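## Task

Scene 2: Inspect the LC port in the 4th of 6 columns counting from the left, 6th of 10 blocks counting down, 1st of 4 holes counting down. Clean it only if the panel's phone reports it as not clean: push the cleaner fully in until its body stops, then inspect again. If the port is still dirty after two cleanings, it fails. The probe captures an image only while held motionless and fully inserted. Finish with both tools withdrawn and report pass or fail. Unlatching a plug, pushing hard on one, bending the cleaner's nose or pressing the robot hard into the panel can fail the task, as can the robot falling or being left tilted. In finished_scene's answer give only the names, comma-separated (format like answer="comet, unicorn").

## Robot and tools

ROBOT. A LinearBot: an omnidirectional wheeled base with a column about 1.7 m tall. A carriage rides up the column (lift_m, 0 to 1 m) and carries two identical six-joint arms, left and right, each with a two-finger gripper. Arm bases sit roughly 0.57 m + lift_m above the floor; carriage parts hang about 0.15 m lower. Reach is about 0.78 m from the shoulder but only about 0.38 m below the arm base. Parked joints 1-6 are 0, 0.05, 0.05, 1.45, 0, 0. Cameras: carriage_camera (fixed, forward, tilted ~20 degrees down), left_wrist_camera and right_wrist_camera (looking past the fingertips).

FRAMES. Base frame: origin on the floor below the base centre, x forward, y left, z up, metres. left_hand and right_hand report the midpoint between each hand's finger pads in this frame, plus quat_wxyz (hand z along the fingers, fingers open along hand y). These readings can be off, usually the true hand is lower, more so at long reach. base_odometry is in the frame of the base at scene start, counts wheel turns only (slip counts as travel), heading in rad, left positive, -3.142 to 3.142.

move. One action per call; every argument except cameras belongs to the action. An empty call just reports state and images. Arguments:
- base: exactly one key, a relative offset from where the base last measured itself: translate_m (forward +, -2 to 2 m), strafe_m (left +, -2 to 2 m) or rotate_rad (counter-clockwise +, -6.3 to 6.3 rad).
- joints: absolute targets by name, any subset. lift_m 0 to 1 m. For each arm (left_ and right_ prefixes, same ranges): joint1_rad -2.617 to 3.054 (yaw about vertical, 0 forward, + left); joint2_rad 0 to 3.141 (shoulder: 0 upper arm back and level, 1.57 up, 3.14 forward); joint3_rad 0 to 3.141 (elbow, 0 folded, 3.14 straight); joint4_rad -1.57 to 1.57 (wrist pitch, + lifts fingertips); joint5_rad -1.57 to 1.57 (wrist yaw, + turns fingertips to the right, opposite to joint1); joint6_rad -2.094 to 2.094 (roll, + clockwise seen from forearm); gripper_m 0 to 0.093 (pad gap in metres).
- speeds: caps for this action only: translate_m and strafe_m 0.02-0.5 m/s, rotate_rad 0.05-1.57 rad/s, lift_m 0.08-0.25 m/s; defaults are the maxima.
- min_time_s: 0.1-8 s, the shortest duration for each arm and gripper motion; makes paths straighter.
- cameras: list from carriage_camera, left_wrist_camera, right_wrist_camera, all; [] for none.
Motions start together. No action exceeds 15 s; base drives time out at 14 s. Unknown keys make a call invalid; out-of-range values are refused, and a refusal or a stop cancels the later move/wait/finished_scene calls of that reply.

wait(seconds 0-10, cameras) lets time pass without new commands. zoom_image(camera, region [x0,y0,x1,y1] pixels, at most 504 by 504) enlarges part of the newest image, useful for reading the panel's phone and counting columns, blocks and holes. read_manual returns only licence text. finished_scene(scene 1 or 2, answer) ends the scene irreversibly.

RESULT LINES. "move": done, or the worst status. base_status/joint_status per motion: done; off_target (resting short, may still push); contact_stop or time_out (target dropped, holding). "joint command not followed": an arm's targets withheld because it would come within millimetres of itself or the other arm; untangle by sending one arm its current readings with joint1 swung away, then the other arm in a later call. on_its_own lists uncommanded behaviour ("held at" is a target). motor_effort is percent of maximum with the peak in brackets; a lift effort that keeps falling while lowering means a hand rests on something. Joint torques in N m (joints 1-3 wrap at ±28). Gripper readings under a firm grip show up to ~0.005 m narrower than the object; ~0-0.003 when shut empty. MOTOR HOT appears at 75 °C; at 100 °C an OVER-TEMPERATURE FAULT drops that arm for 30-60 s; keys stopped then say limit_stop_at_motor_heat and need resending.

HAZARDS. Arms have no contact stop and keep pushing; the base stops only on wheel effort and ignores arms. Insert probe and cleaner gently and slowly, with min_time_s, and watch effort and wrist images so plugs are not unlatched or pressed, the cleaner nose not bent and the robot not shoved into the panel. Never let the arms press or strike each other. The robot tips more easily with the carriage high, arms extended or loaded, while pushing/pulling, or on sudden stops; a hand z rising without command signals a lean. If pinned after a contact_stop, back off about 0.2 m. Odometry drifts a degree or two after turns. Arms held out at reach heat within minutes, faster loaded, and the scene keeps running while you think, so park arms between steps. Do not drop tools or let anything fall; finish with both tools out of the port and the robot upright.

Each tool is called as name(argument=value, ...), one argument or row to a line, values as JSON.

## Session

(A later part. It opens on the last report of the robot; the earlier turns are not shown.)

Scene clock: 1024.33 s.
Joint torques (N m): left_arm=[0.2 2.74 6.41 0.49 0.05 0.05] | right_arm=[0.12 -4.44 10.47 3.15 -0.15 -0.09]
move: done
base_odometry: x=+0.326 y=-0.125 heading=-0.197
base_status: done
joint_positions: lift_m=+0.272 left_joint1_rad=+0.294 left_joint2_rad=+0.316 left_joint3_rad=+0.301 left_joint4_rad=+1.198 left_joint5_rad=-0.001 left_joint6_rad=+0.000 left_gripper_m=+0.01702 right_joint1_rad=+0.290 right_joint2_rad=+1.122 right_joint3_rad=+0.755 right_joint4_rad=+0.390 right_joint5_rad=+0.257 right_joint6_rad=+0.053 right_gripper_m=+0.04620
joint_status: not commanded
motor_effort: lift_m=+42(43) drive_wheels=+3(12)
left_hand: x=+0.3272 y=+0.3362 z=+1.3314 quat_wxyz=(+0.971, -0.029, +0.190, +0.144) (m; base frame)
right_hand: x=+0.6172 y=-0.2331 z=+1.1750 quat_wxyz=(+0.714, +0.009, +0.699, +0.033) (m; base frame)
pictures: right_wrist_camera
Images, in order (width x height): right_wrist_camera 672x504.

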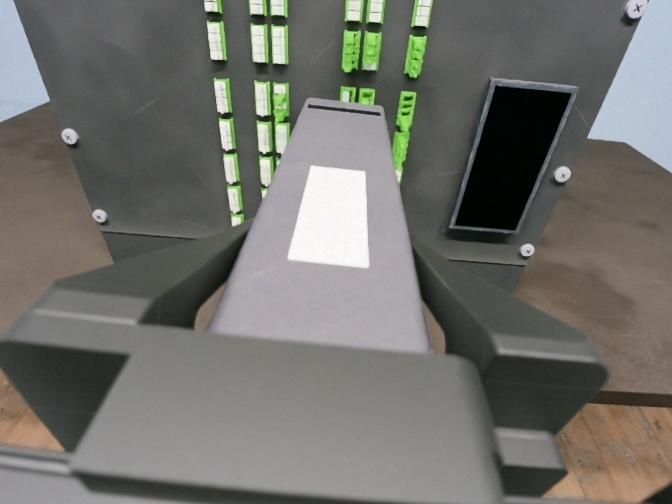

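move(
  base={"translate_m": 0.003},
  speeds={"translate_m": 0.02},
  joints={"right_joint5_rad": 0.258},
  cameras=["right_wrist_camera"],
)

zoom_image(
  camera="right_wrist_camera",
  region=[336, 76, 360, 100],
)

move(
  base={"translate_m": 0.003},
  speeds={"translate_m": 0.02},
  cameras=["right_wrist_camera"],
)

zoom_image(
  camera="right_wrist_camera",
  region=[336, 76, 360, 100],
)

Scene clock: 1034.17 s.
Joint torques (N m): left_arm=[0.23 2.66 6.35 0.48 0.03 0.05] | right_arm=[-0.02 -3.32 10.54 3.3 -0.08 -0.07]
move: done
base_odometry: x=+0.329 y=-0.126 heading=-0.197
base_status: done
joint_positions: lift_m=+0.272 left_joint1_rad=+0.294 left_joint2_rad=+0.316 left_joint3_rad=+0.301 left_joint4_rad=+1.198 left_joint5_rad=-0.001 left_joint6_rad=+0.000 left_gripper_m=+0.01702 right_joint1_rad=+0.291 right_joint2_rad=+1.111 right_joint3_rad=+0.755 right_joint4_rad=+0.377 right_joint5_rad=+0.259 right_joint6_rad=+0.053 right_gripper_m=+0.04620
joint_status: all done
motor_effort: lift_m=+42(43) drive_wheels=+3(10)
left_hand: x=+0.3272 y=+0.3362 z=+1.3314 quat_wxyz=(+0.971, -0.029, +0.190, +0.144) (m; base frame)
right_hand: x=+0.6149 y=-0.2338 z=+1.1759 quat_wxyz=(+0.714, +0.009, +0.700, +0.032) (m; base frame)
pictures: right_wrist_camera
Images, in order (width x height): right_wrist_camera 672x504.

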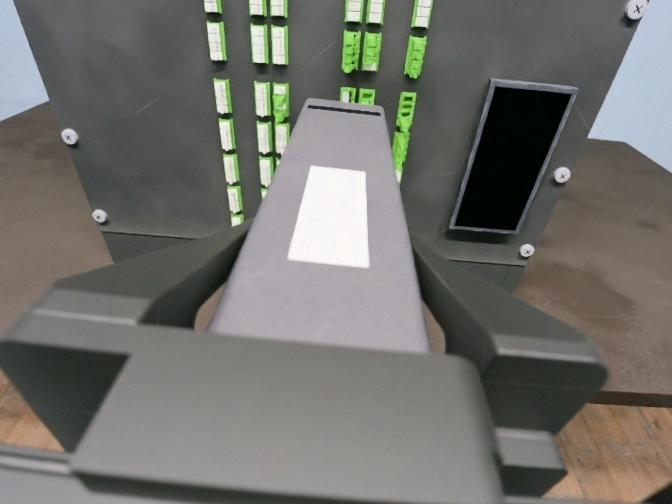

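Scaled by 21.000 from the camera's 672x504 image, which has a finer 960x720 frame.

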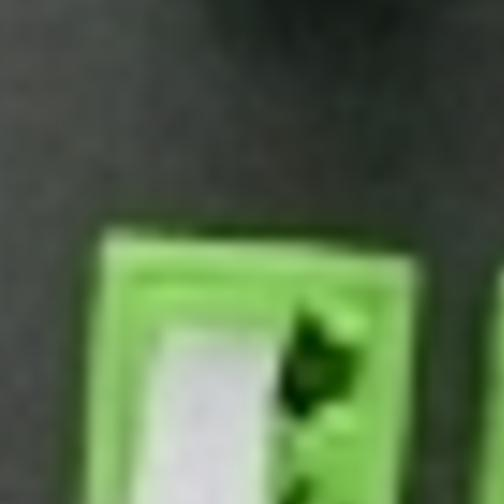

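Scene clock: 1034.77 s.
Joint torques (N m): left_arm=[0.21 2.63 6.52 0.44 0.02 0.05] | right_arm=[-0.24 -2.11 10.52 3.45 -0.11 -0.06]
move: done
base_odometry: x=+0.331 y=-0.126 heading=-0.196
base_status: done
joint_positions: lift_m=+0.272 left_joint1_rad=+0.294 left_joint2_rad=+0.316 left_joint3_rad=+0.301 left_joint4_rad=+1.198 left_joint5_rad=-0.001 left_joint6_rad=+0.000 left_gripper_m=+0.01702 right_joint1_rad=+0.293 right_joint2_rad=+1.100 right_joint3_rad=+0.755 right_joint4_rad=+0.364 right_joint5_rad=+0.261 right_joint6_rad=+0.053 right_gripper_m=+0.04620
joint_status: not commanded
motor_effort: lift_m=+42(43) drive_wheels=+4(11)
left_hand: x=+0.3272 y=+0.3363 z=+1.3314 quat_wxyz=(+0.971, -0.029, +0.190, +0.144) (m; base frame)
right_hand: x=+0.6127 y=-0.2340 z=+1.1768 quat_wxyz=(+0.713, +0.009, +0.701, +0.032) (m; base frame)
pictures: right_wrist_camera
Images, in order (width x height): right_wrist_camera 672x504.

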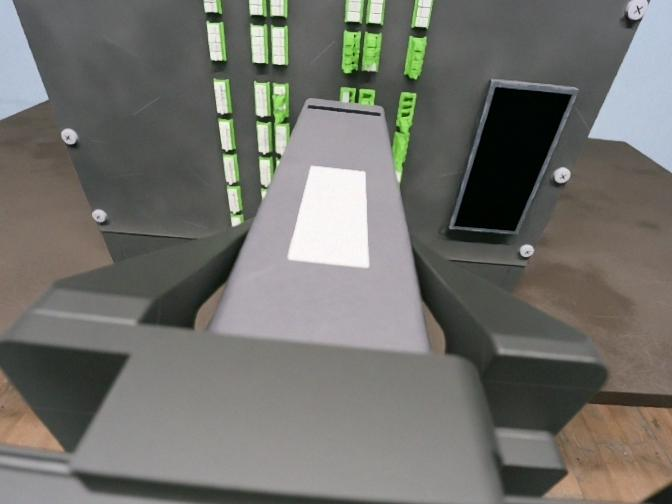

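Scaled by 21.000 from the camera's 672x504 image, which has a finer 960x720 frame.

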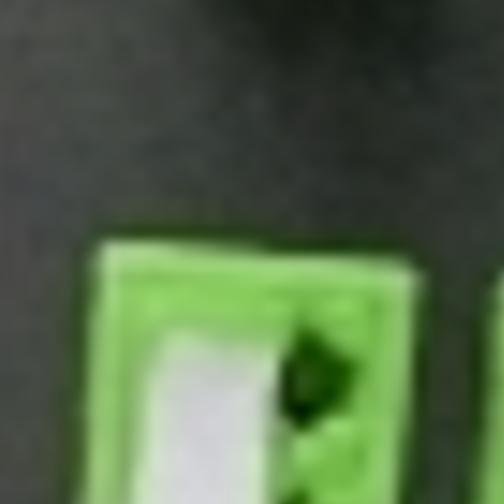

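move(
  base={"translate_m": -0.005},
  speeds={"translate_m": 0.02},
  cameras=["right_wrist_camera"],
)

zoom_image(
  camera="right_wrist_camera",
  region=[336, 76, 360, 100],
)

Scene clock: 1067.17 s.
Joint torques (N m): left_arm=[0.23 2.69 6.3 0.5 0.02 0.05] | right_arm=[-0.17 -4.25 10.54 3.15 -0.13 -0.07]
move: done
base_odometry: x=+0.327 y=-0.125 heading=-0.196
base_status: done
joint_positions: lift_m=+0.272 left_joint1_rad=+0.294 left_joint2_rad=+0.316 left_joint3_rad=+0.301 left_joint4_rad=+1.198 left_joint5_rad=-0.001 left_joint6_rad=+0.000 left_gripper_m=+0.01702 right_joint1_rad=+0.293 right_joint2_rad=+1.120 right_joint3_rad=+0.755 right_joint4_rad=+0.388 right_joint5_rad=+0.262 right_joint6_rad=+0.053 right_gripper_m=+0.04620
joint_status: not commanded
motor_effort: lift_m=+42(43) drive_wheels=+0(9)
left_hand: x=+0.3273 y=+0.3363 z=+1.3314 quat_wxyz=(+0.971, -0.029, +0.191, +0.144) (m; base frame)
right_hand: x=+0.6167 y=-0.2329 z=+1.1750 quat_wxyz=(+0.714, +0.010, +0.699, +0.032) (m; base frame)
pictures: right_wrist_camera
Images, in order (width x height): right_wrist_camera 672x504.

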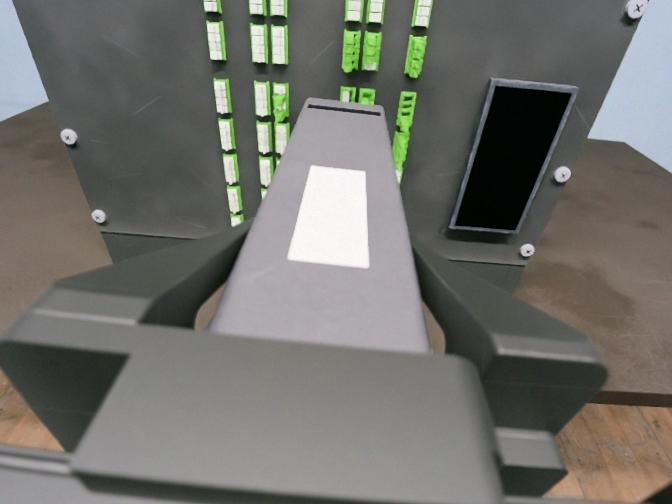

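Scaled by 21.000 from the camera's 672x504 image, which has a finer 960x720 frame.

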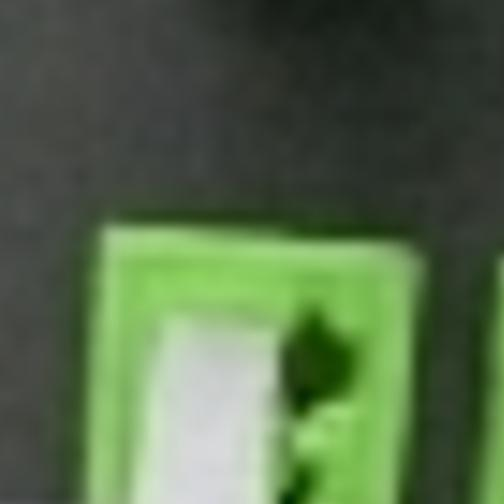

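move(
  joints={"lift_m": 0.2729},
  cameras=["right_wrist_camera"],
)

zoom_image(
  camera="right_wrist_camera",
  region=[336, 76, 360, 100],
)

move(
  base={"translate_m": 0.003},
  speeds={"translate_m": 0.02},
  cameras=["right_wrist_camera"],
)

zoom_image(
  camera="right_wrist_camera",
  region=[336, 76, 360, 100],
)

Scene clock: 1092.77 s.
Joint torques (N m): left_arm=[0.21 2.65 6.3 0.49 0.05 0.05] | right_arm=[-0.23 -4.18 10.58 3.15 -0.1 -0.07]
move: done
base_odometry: x=+0.327 y=-0.125 heading=-0.196
base_status: not commanded
joint_positions: lift_m=+0.273 left_joint1_rad=+0.294 left_joint2_rad=+0.316 left_joint3_rad=+0.301 left_joint4_rad=+1.198 left_joint5_rad=-0.001 left_joint6_rad=+0.000 left_gripper_m=+0.01702 right_joint1_rad=+0.293 right_joint2_rad=+1.120 right_joint3_rad=+0.755 right_joint4_rad=+0.388 right_joint5_rad=+0.262 right_joint6_rad=+0.053 right_gripper_m=+0.04620
joint_status: all done
motor_effort: lift_m=+42(46) drive_wheels=+0(2)
left_hand: x=+0.3273 y=+0.3363 z=+1.3319 quat_wxyz=(+0.971, -0.029, +0.191, +0.144) (m; base frame)
right_hand: x=+0.6167 y=-0.2329 z=+1.1756 quat_wxyz=(+0.714, +0.010, +0.699, +0.032) (m; base frame)
pictures: right_wrist_camera
Images, in order (width x height): right_wrist_camera 672x504.

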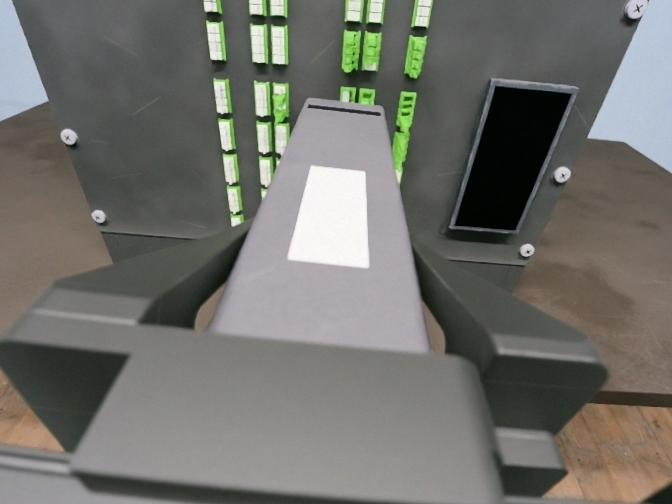

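Scaled by 21.000 from the camera's 672x504 image, which has a finer 960x720 frame.

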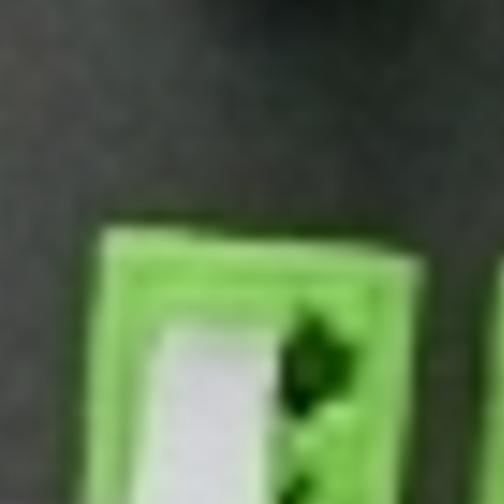

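Scene clock: 1093.30 s.
Joint torques (N m): left_arm=[0.21 2.5 6.48 0.45 0.05 0.05] | right_arm=[-0.32 -3.08 10.58 3.35 -0.15 -0.08]
move: done
base_odometry: x=+0.329 y=-0.126 heading=-0.196
base_status: done
joint_positions: lift_m=+0.273 left_joint1_rad=+0.294 left_joint2_rad=+0.316 left_joint3_rad=+0.301 left_joint4_rad=+1.198 left_joint5_rad=-0.001 left_joint6_rad=+0.000 left_gripper_m=+0.01702 right_joint1_rad=+0.293 right_joint2_rad=+1.110 right_joint3_rad=+0.755 right_joint4_rad=+0.374 right_joint5_rad=+0.264 right_joint6_rad=+0.053 right_gripper_m=+0.04620
joint_status: not commanded
motor_effort: lift_m=+43(44) drive_wheels=+2(7)
left_hand: x=+0.3272 y=+0.3363 z=+1.3319 quat_wxyz=(+0.971, -0.029, +0.190, +0.144) (m; base frame)
right_hand: x=+0.6146 y=-0.2339 z=+1.1763 quat_wxyz=(+0.713, +0.010, +0.700, +0.031) (m; base frame)
pictures: right_wrist_camera
Images, in order (width x height): right_wrist_camera 672x504.

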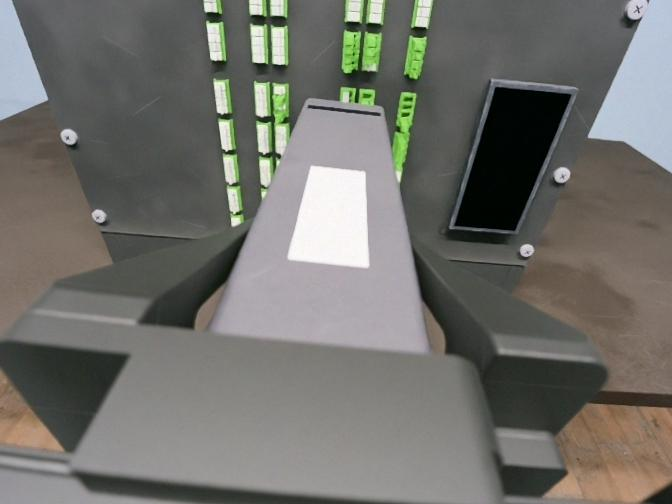

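Scaled by 21.000 from the camera's 672x504 image, which has a finer 960x720 frame.

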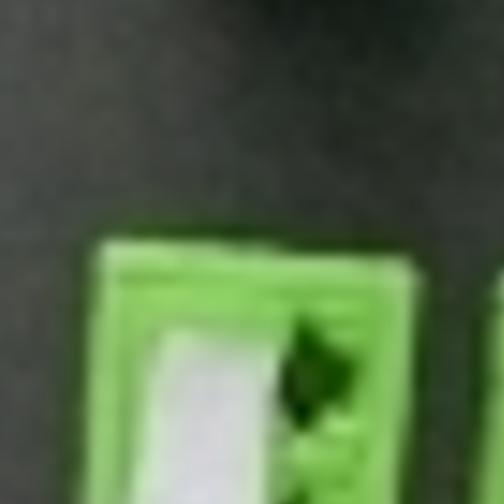

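zoom_image(
  camera="right_wrist_camera",
  region=[296, 74, 396, 134],
)

zoom_image(
  camera="right_wrist_camera",
  region=[280, 150, 380, 280],
)

Scaled by 5.040 from the camera's 672x504 image, which has a finer 960x720 frame.

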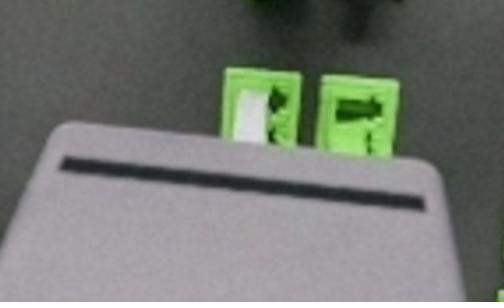

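Scaled by 3.877 from the camera's 672x504 image, which has a finer 960x720 frame.

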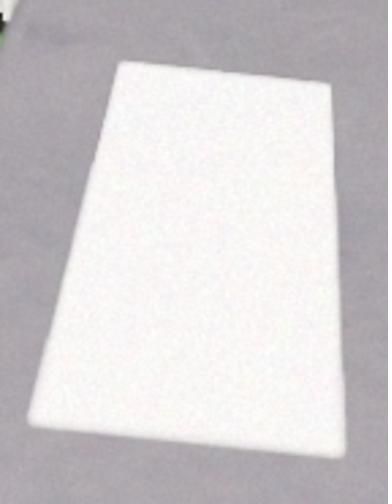

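move(
  base={"translate_m": -0.010},
  speeds={"translate_m": 0.02},
  cameras=[],
)

move(
  joints={"right_joint6_rad": 0.012, "right_joint5_rad": 0.262},
  min_time_s=1.0,
  cameras=["right_wrist_camera", "carriage_camera"],
)

zoom_image(
  camera="right_wrist_camera",
  region=[296, 74, 396, 134],
)

zoom_image(
  camera="right_wrist_camera",
  region=[336, 76, 360, 100],
)

Scene clock: 1214.97 s.
Joint torques (N m): left_arm=[0.21 2.71 6.2 0.53 0.05 0.05] | right_arm=[-0.18 -6.56 9.98 2.96 -0.1 -0.08]
move: done
base_odometry: x=+0.320 y=-0.124 heading=-0.197
base_status: done
joint_positions: lift_m=+0.273 left_joint1_rad=+0.294 left_joint2_rad=+0.316 left_joint3_rad=+0.301 left_joint4_rad=+1.198 left_joint5_rad=-0.001 left_joint6_rad=+0.000 left_gripper_m=+0.01702 right_joint1_rad=+0.291 right_joint2_rad=+1.143 right_joint3_rad=+0.762 right_joint4_rad=+0.406 right_joint5_rad=+0.260 right_joint6_rad=+0.053 right_gripper_m=+0.04619
joint_status: not commanded
motor_effort: lift_m=+43(44) drive_wheels=-5(12)
left_hand: x=+0.3273 y=+0.3363 z=+1.3319 quat_wxyz=(+0.971, -0.029, +0.191, +0.144) (m; base frame)
right_hand: x=+0.6215 y=-0.2319 z=+1.1745 quat_wxyz=(+0.715, +0.010, +0.699, +0.032) (m; base frame)
pictures: none
No camera images: "cameras" was empty.

Scene clock: 1216.27 s.
Joint torques (N m): left_arm=[0.21 2.67 6.31 0.49 0.05 0.05] | right_arm=[-0.1 -6.5 10.04 2.93 -0.08 -0.21]
move: done
base_odometry: x=+0.320 y=-0.124 heading=-0.197
base_status: not commanded
joint_positions: lift_m=+0.273 left_joint1_rad=+0.294 left_joint2_rad=+0.316 left_joint3_rad=+0.301 left_joint4_rad=+1.198 left_joint5_rad=-0.001 left_joint6_rad=+0.000 left_gripper_m=+0.01702 right_joint1_rad=+0.291 right_joint2_rad=+1.143 right_joint3_rad=+0.762 right_joint4_rad=+0.406 right_joint5_rad=+0.260 right_joint6_rad=+0.021 right_gripper_m=+0.04619
joint_status: all done
motor_effort: lift_m=+43(44) drive_wheels=-8(8)
left_hand: x=+0.3273 y=+0.3363 z=+1.3319 quat_wxyz=(+0.971, -0.029, +0.191, +0.144) (m; base frame)
right_hand: x=+0.6215 y=-0.2319 z=+1.1745 quat_wxyz=(+0.715, -0.001, +0.699, +0.021) (m; base frame)
pictures: carriage_camera, right_wrist_camera
Images, in order (width x height): carriage_camera 672x504, right_wrist_camera 672x504.

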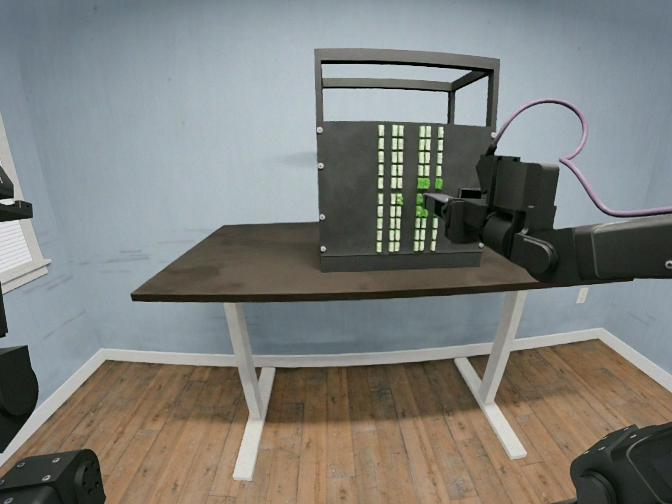

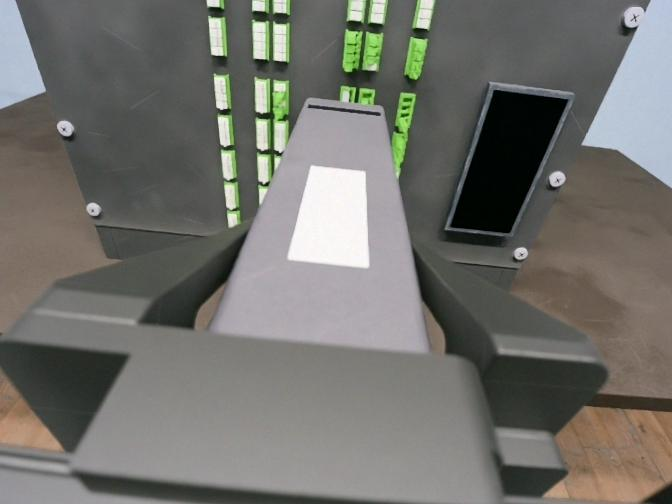

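Scaled by 5.040 from the camera's 672x504 image, which has a finer 960x720 frame.

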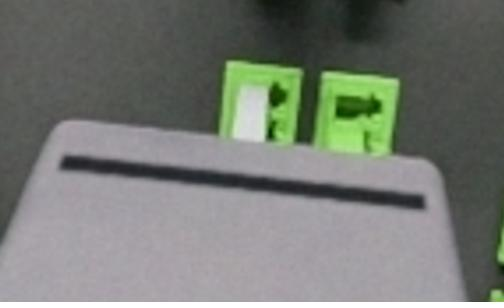

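Scaled by 21.000 from the camera's 672x504 image, which has a finer 960x720 frame.

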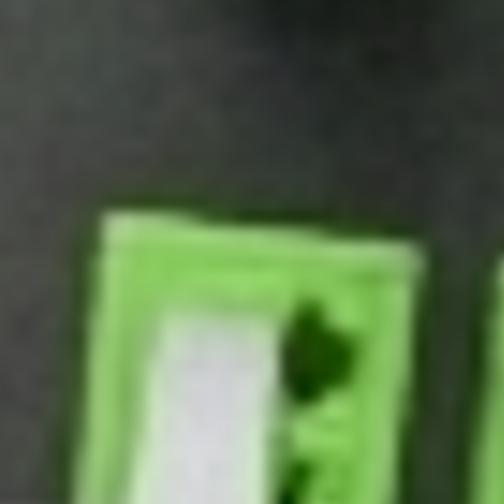

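move(
  base={"translate_m": 0.006},
  speeds={"translate_m": 0.02},
  cameras=["right_wrist_camera"],
)

zoom_image(
  camera="right_wrist_camera",
  region=[336, 76, 360, 100],
)

Scene clock: 1225.40 s.
Joint torques (N m): left_arm=[0.16 2.76 6.28 0.54 0.05 0.05] | right_arm=[-0.1 -6.49 10.11 2.96 -0.09 -0.24]
move: done
base_odometry: x=+0.326 y=-0.125 heading=-0.196
base_status: done
joint_positions: lift_m=+0.273 left_joint1_rad=+0.294 left_joint2_rad=+0.316 left_joint3_rad=+0.301 left_joint4_rad=+1.198 left_joint5_rad=-0.001 left_joint6_rad=+0.000 left_gripper_m=+0.01702 right_joint1_rad=+0.291 right_joint2_rad=+1.143 right_joint3_rad=+0.762 right_joint4_rad=+0.405 right_joint5_rad=+0.260 right_joint6_rad=+0.020 right_gripper_m=+0.04619
joint_status: not commanded
motor_effort: lift_m=+42(44) drive_wheels=+0(9)
left_hand: x=+0.3274 y=+0.3364 z=+1.3319 quat_wxyz=(+0.971, -0.029, +0.191, +0.144) (m; base frame)
right_hand: x=+0.6215 y=-0.2319 z=+1.1743 quat_wxyz=(+0.715, -0.002, +0.699, +0.020) (m; base frame)
pictures: right_wrist_camera
Images, in order (width x height): right_wrist_camera 672x504.

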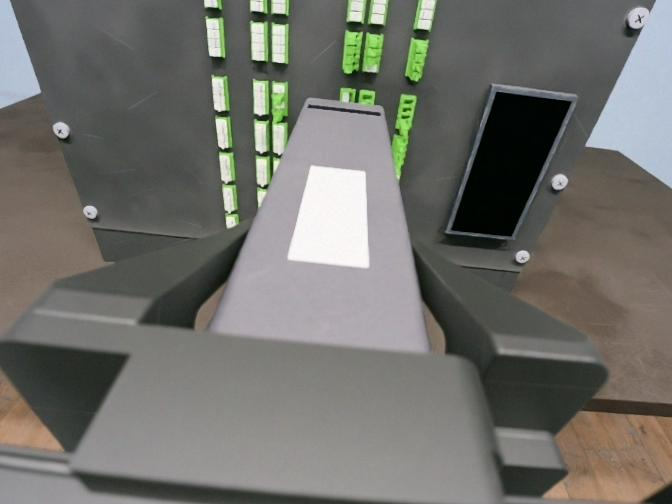

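Scaled by 21.000 from the camera's 672x504 image, which has a finer 960x720 frame.

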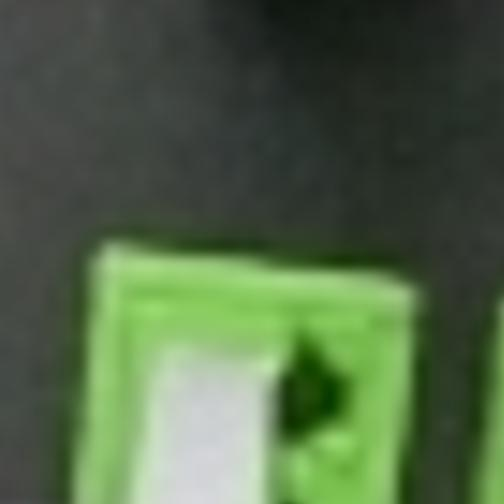

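move(
  base={"translate_m": 0.003},
  speeds={"translate_m": 0.02},
  cameras=["right_wrist_camera"],
)

zoom_image(
  camera="right_wrist_camera",
  region=[336, 76, 360, 100],
)

Scene clock: 1231.70 s.
Joint torques (N m): left_arm=[0.23 2.65 6.31 0.5 0.03 0.05] | right_arm=[-0.12 -6.38 9.99 2.99 -0.12 -0.23]
move: done
base_odometry: x=+0.328 y=-0.126 heading=-0.196
base_status: done
joint_positions: lift_m=+0.273 left_joint1_rad=+0.294 left_joint2_rad=+0.316 left_joint3_rad=+0.301 left_joint4_rad=+1.197 left_joint5_rad=-0.001 left_joint6_rad=+0.000 left_gripper_m=+0.01702 right_joint1_rad=+0.291 right_joint2_rad=+1.141 right_joint3_rad=+0.762 right_joint4_rad=+0.404 right_joint5_rad=+0.262 right_joint6_rad=+0.020 right_gripper_m=+0.04619
joint_status: not commanded
motor_effort: lift_m=+43(43) drive_wheels=+2(10)
left_hand: x=+0.3274 y=+0.3364 z=+1.3318 quat_wxyz=(+0.971, -0.029, +0.191, +0.144) (m; base frame)
right_hand: x=+0.6211 y=-0.2324 z=+1.1747 quat_wxyz=(+0.715, -0.001, +0.699, +0.020) (m; base frame)
pictures: right_wrist_camera
Images, in order (width x height): right_wrist_camera 672x504.

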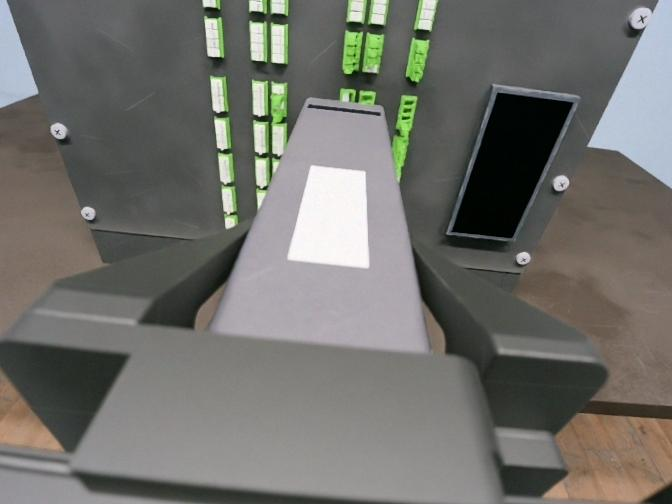

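Scaled by 21.000 from the camera's 672x504 image, which has a finer 960x720 frame.

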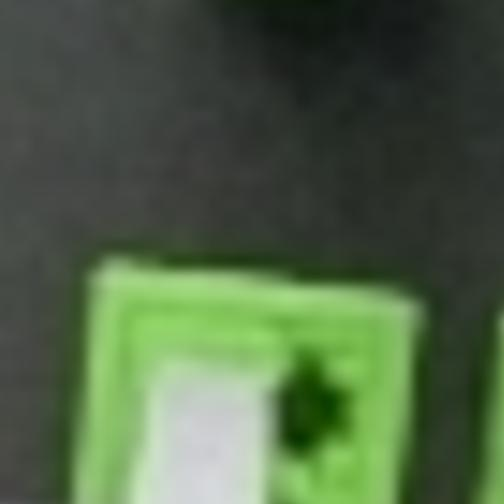

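move(
  base={"translate_m": 0.003},
  speeds={"translate_m": 0.02},
  cameras=["right_wrist_camera"],
)

zoom_image(
  camera="right_wrist_camera",
  region=[336, 76, 360, 100],
)

Scene clock: 1240.20 s.
Joint torques (N m): left_arm=[0.2 2.54 6.39 0.47 0.04 0.05] | right_arm=[-0.09 -5.23 10.09 3.15 -0.13 -0.22]
move: done
base_odometry: x=+0.331 y=-0.126 heading=-0.196
base_status: done
joint_positions: lift_m=+0.273 left_joint1_rad=+0.294 left_joint2_rad=+0.316 left_joint3_rad=+0.301 left_joint4_rad=+1.198 left_joint5_rad=-0.001 left_joint6_rad=+0.000 left_gripper_m=+0.01702 right_joint1_rad=+0.291 right_joint2_rad=+1.130 right_joint3_rad=+0.762 right_joint4_rad=+0.389 right_joint5_rad=+0.265 right_joint6_rad=+0.018 right_gripper_m=+0.04619
joint_status: not commanded
motor_effort: lift_m=+43(44) drive_wheels=+2(10)
left_hand: x=+0.3273 y=+0.3363 z=+1.3319 quat_wxyz=(+0.971, -0.029, +0.191, +0.144) (m; base frame)
right_hand: x=+0.6189 y=-0.2336 z=+1.1755 quat_wxyz=(+0.714, -0.001, +0.700, +0.018) (m; base frame)
pictures: right_wrist_camera
Images, in order (width x height): right_wrist_camera 672x504.

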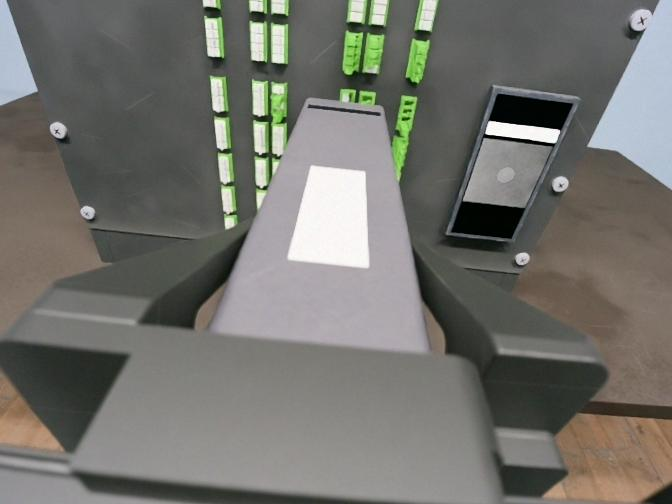

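Scaled by 21.000 from the camera's 672x504 image, which has a finer 960x720 frame.

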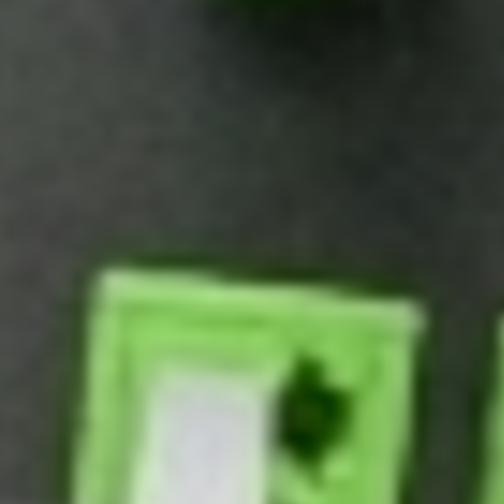

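wait(
  seconds=1.5,
  cameras=["right_wrist_camera"],
)

zoom_image(
  camera="right_wrist_camera",
  region=[430, 70, 600, 250],
)

zoom_image(
  camera="right_wrist_camera",
  region=[460, 130, 555, 215],
)

Scene clock: 1248.03 s.
Joint torques (N m): left_arm=[0.23 2.66 6.31 0.49 0.05 0.04] | right_arm=[-0.16 -5.08 10 3.16 -0.16 -0.22]
base_odometry: x=+0.331 y=-0.126 heading=-0.196
base_status: done
joint_positions: lift_m=+0.273 left_joint1_rad=+0.294 left_joint2_rad=+0.316 left_joint3_rad=+0.301 left_joint4_rad=+1.198 left_joint5_rad=-0.001 left_joint6_rad=+0.000 left_gripper_m=+0.01702 right_joint1_rad=+0.291 right_joint2_rad=+1.130 right_joint3_rad=+0.762 right_joint4_rad=+0.389 right_joint5_rad=+0.265 right_joint6_rad=+0.018 right_gripper_m=+0.04619
joint_status: not commanded
motor_effort: lift_m=+43(44) drive_wheels=+3(10)
left_hand: x=+0.3273 y=+0.3363 z=+1.3319 quat_wxyz=(+0.971, -0.029, +0.191, +0.144) (m; base frame)
right_hand: x=+0.6189 y=-0.2336 z=+1.1755 quat_wxyz=(+0.714, -0.001, +0.700, +0.018) (m; base frame)
wait: 1.50 s; at rest from the start
pictures: right_wrist_camera
Images, in order (width x height): right_wrist_camera 672x504.

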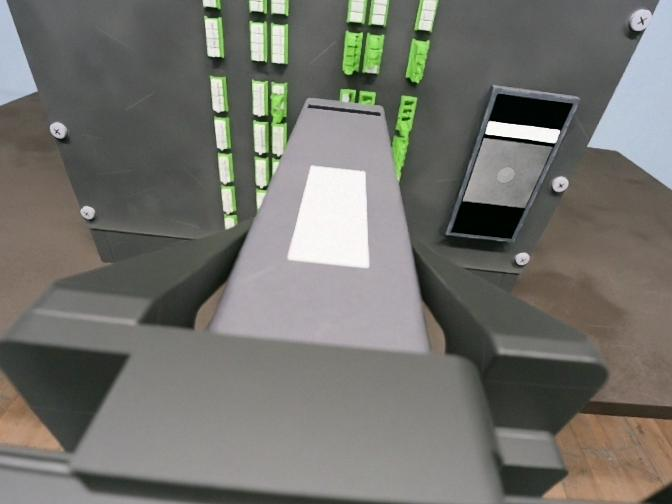

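Scaled by 2.800 from the camera's 672x504 image, which has a finer 960x720 frame.

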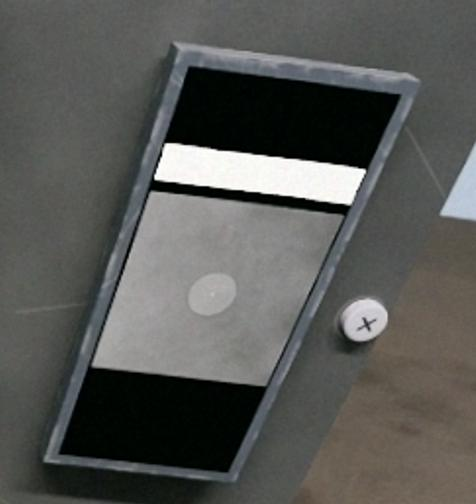

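Scaled by 5.305 from the camera's 672x504 image, which has a finer 960x720 frame.

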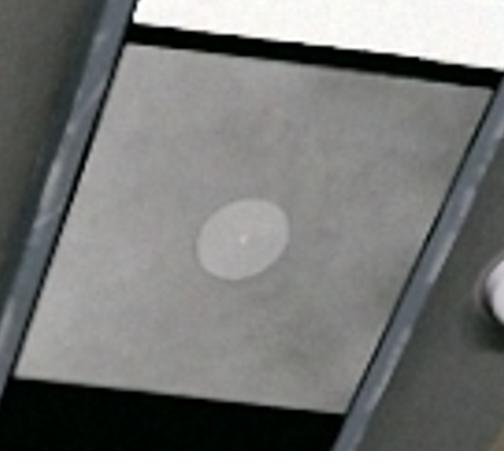

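zoom_image(
  camera="right_wrist_camera",
  region=[488, 158, 524, 192],
)

zoom_image(
  camera="right_wrist_camera",
  region=[336, 76, 386, 116],
)

Scaled by 14.000 from the camera's 672x504 image, which has a finer 960x720 frame.

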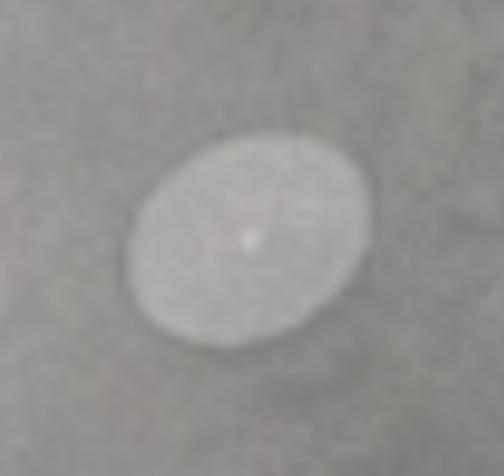

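Scaled by 10.080 from the camera's 672x504 image, which has a finer 960x720 frame.

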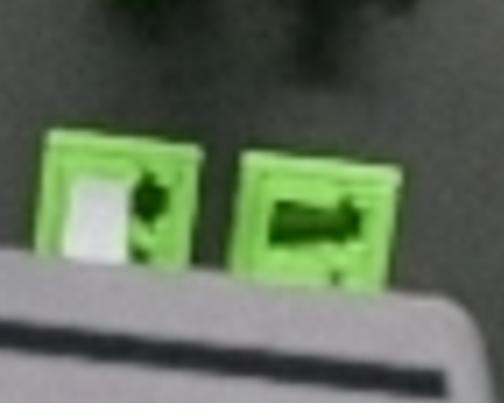

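move(
  base={"translate_m": -0.01},
  speeds={"translate_m": 0.02},
  cameras=[],
)

move(
  base={"translate_m": -0.008},
  speeds={"translate_m": 0.02},
  cameras=["right_wrist_camera"],
)

zoom_image(
  camera="right_wrist_camera",
  region=[336, 76, 360, 100],
)

Scene clock: 1268.73 s.
Joint torques (N m): left_arm=[0.21 2.45 6.34 0.48 0.05 0.05] | right_arm=[-0.1 -5.22 10.02 3.17 -0.14 -0.23]
move: done
base_odometry: x=+0.322 y=-0.124 heading=-0.196
base_status: done
joint_positions: lift_m=+0.273 left_joint1_rad=+0.294 left_joint2_rad=+0.316 left_joint3_rad=+0.301 left_joint4_rad=+1.198 left_joint5_rad=-0.001 left_joint6_rad=+0.000 left_gripper_m=+0.01702 right_joint1_rad=+0.291 right_joint2_rad=+1.130 right_joint3_rad=+0.762 right_joint4_rad=+0.390 right_joint5_rad=+0.265 right_joint6_rad=+0.018 right_gripper_m=+0.04619
joint_status: not commanded
motor_effort: lift_m=+43(43) drive_wheels=+3(13)
left_hand: x=+0.3273 y=+0.3363 z=+1.3319 quat_wxyz=(+0.971, -0.029, +0.191, +0.144) (m; base frame)
right_hand: x=+0.6189 y=-0.2336 z=+1.1756 quat_wxyz=(+0.714, -0.001, +0.700, +0.018) (m; base frame)
pictures: none
No camera images: "cameras" was empty.

Scene clock: 1269.50 s.
Joint torques (N m): left_arm=[0.2 2.65 6.32 0.52 0.05 0.05] | right_arm=[-0.12 -5.08 10.1 3.16 -0.12 -0.23]
move: done
base_odometry: x=+0.314 y=-0.123 heading=-0.197
base_status: done
joint_positions: lift_m=+0.273 left_joint1_rad=+0.294 left_joint2_rad=+0.316 left_joint3_rad=+0.301 left_joint4_rad=+1.197 left_joint5_rad=-0.001 left_joint6_rad=+0.000 left_gripper_m=+0.01702 right_joint1_rad=+0.291 right_joint2_rad=+1.130 right_joint3_rad=+0.762 right_joint4_rad=+0.389 right_joint5_rad=+0.265 right_joint6_rad=+0.018 right_gripper_m=+0.04619
joint_status: not commanded
motor_effort: lift_m=+43(44) drive_wheels=+3(15)
left_hand: x=+0.3274 y=+0.3364 z=+1.3318 quat_wxyz=(+0.971, -0.029, +0.191, +0.144) (m; base frame)
right_hand: x=+0.6189 y=-0.2336 z=+1.1755 quat_wxyz=(+0.714, -0.001, +0.700, +0.018) (m; base frame)
pictures: right_wrist_camera
Images, in order (width x height): right_wrist_camera 672x504.

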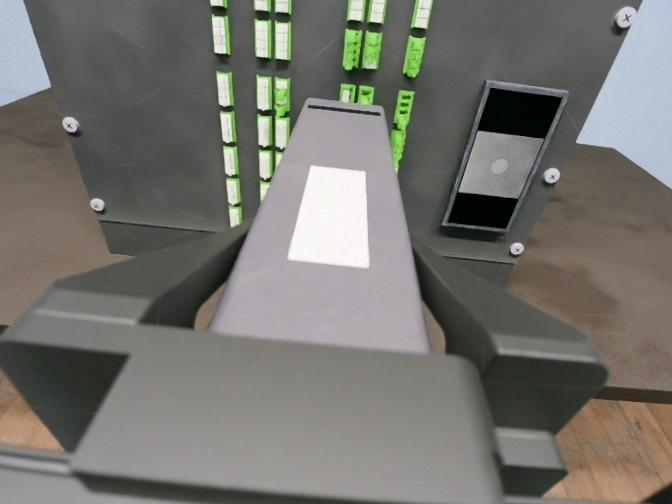

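Scaled by 21.000 from the camera's 672x504 image, which has a finer 960x720 frame.

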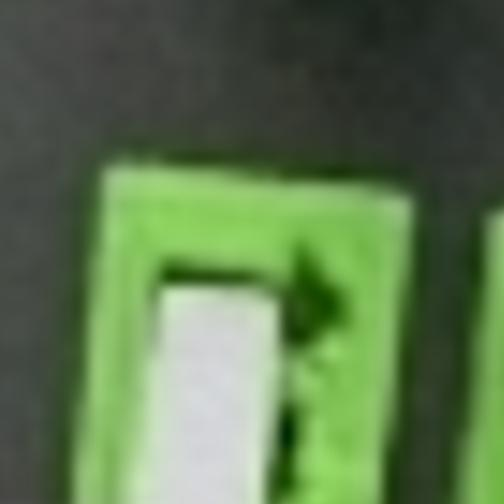

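move(
  base={"translate_m": -0.1},
  speeds={"translate_m": 0.05},
  cameras=["right_wrist_camera"],
)

move(
  base={"translate_m": -0.35},
  speeds={"translate_m": 0.15},
  cameras=["carriage_camera"],
)

move(
  joints={"right_joint1_rad": -0.286, "right_joint2_rad": 0.32, "right_joint3_rad": 0.3, "right_joint4_rad": 1.227, "right_joint5_rad": 0.007, "right_joint6_rad": 0.007},
  min_time_s=4,
  cameras=["carriage_camera", "right_wrist_camera"],
)

Scene clock: 1281.50 s.
Joint torques (N m): left_arm=[0.2 2.65 6.3 0.49 0.05 0.05] | right_arm=[-0.01 -5.11 10.04 3.14 -0.12 -0.24]
move: done
base_odometry: x=+0.216 y=-0.103 heading=-0.196
base_status: done
joint_positions: lift_m=+0.273 left_joint1_rad=+0.294 left_joint2_rad=+0.316 left_joint3_rad=+0.301 left_joint4_rad=+1.197 left_joint5_rad=-0.001 left_joint6_rad=+0.000 left_gripper_m=+0.01702 right_joint1_rad=+0.291 right_joint2_rad=+1.130 right_joint3_rad=+0.762 right_joint4_rad=+0.389 right_joint5_rad=+0.265 right_joint6_rad=+0.018 right_gripper_m=+0.04619
joint_status: not commanded
motor_effort: lift_m=+43(44) drive_wheels=-3(14)
left_hand: x=+0.3275 y=+0.3364 z=+1.3318 quat_wxyz=(+0.971, -0.029, +0.191, +0.144) (m; base frame)
right_hand: x=+0.6189 y=-0.2336 z=+1.1754 quat_wxyz=(+0.714, -0.001, +0.700, +0.018) (m; base frame)
pictures: right_wrist_camera
Images, in order (width x height): right_wrist_camera 672x504.

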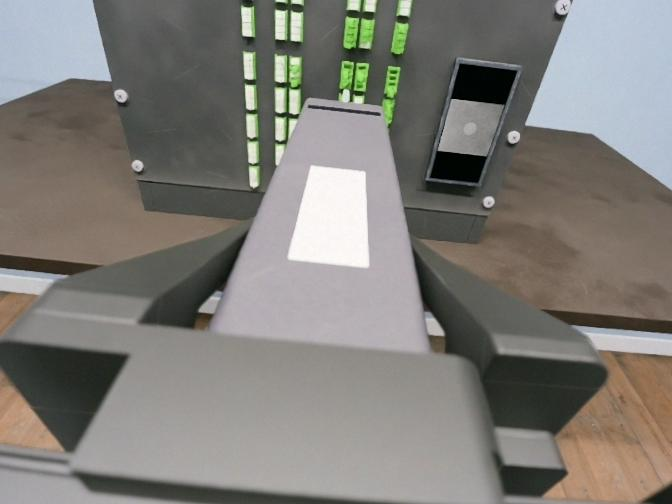

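Scene clock: 1284.73 s.
Joint torques (N m): left_arm=[0.21 2.65 6.31 0.54 0.05 0.05] | right_arm=[-0.08 -5.12 9.98 3.14 -0.14 -0.23]
move: done
base_odometry: x=-0.128 y=-0.035 heading=-0.196
base_status: done
joint_positions: lift_m=+0.273 left_joint1_rad=+0.294 left_joint2_rad=+0.316 left_joint3_rad=+0.301 left_joint4_rad=+1.197 left_joint5_rad=-0.001 left_joint6_rad=+0.000 left_gripper_m=+0.01702 right_joint1_rad=+0.291 right_joint2_rad=+1.130 right_joint3_rad=+0.762 right_joint4_rad=+0.389 right_joint5_rad=+0.265 right_joint6_rad=+0.018 right_gripper_m=+0.04619
joint_status: not commanded
motor_effort: lift_m=+43(44) drive_wheels=-1(10)
left_hand: x=+0.3275 y=+0.3364 z=+1.3318 quat_wxyz=(+0.971, -0.029, +0.191, +0.144) (m; base frame)
right_hand: x=+0.6189 y=-0.2336 z=+1.1753 quat_wxyz=(+0.714, -0.001, +0.700, +0.018) (m; base frame)
pictures: carriage_camera
Images, in order (width x height): carriage_camera 672x504.

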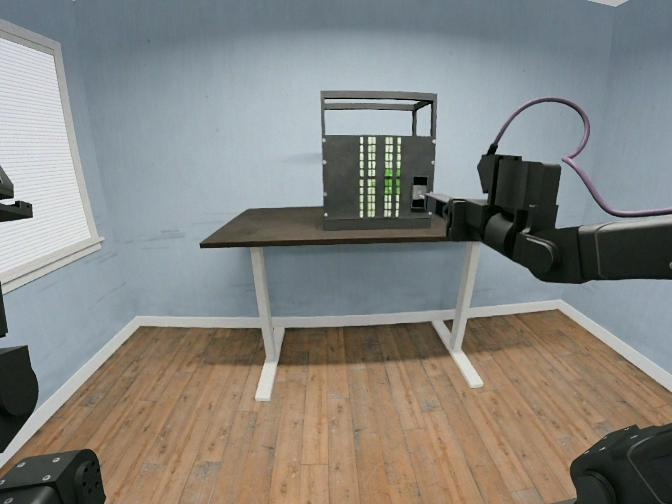

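Scene clock: 1289.03 s.
Joint torques (N m): left_arm=[0.23 2.66 6.31 0.51 0.05 0.05] | right_arm=[-0.79 1.61 5.71 0.96 -0.32 -0.24]
move: done
base_odometry: x=-0.127 y=-0.035 heading=-0.196
base_status: not commanded
joint_positions: lift_m=+0.273 left_joint1_rad=+0.294 left_joint2_rad=+0.316 left_joint3_rad=+0.301 left_joint4_rad=+1.197 left_joint5_rad=-0.001 left_joint6_rad=+0.000 left_gripper_m=+0.01702 right_joint1_rad=-0.278 right_joint2_rad=+0.336 right_joint3_rad=+0.305 right_joint4_rad=+1.194 right_joint5_rad=+0.024 right_joint6_rad=+0.015 right_gripper_m=+0.04619
joint_status: all done
motor_effort: lift_m=+43(45) drive_wheels=-2(4)
left_hand: x=+0.3275 y=+0.3364 z=+1.3318 quat_wxyz=(+0.971, -0.029, +0.191, +0.144) (m; base frame)
right_hand: x=+0.3334 y=-0.3404 z=+1.3310 quat_wxyz=(+0.971, +0.041, +0.198, -0.131) (m; base frame)
pictures: carriage_camera, right_wrist_camera
Images, in order (width x height): carriage_camera 672x504, right_wrist_camera 672x504.

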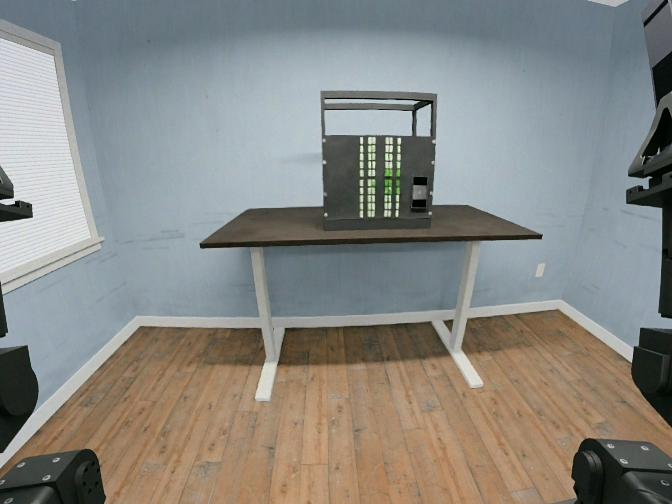

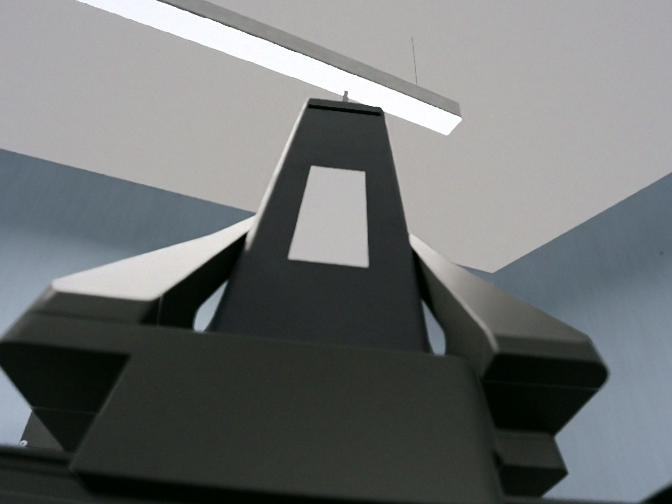

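zoom_image(
  camera="carriage_camera",
  region=[315, 125, 445, 235],
)

Scaled by 3.877 from the camera's 672x504 image, which has a finer 960x720 frame.

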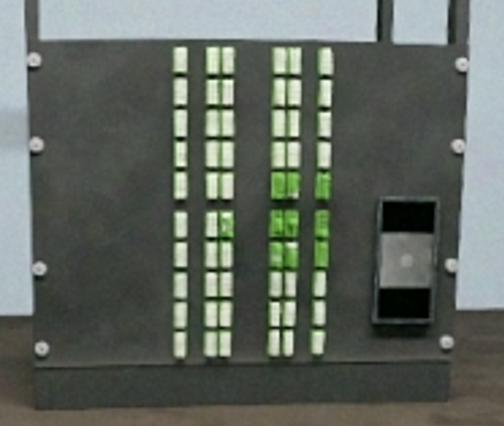

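finished_scene(
  scene=2,
  answer="pass",
)

The scene is finished: the task was done.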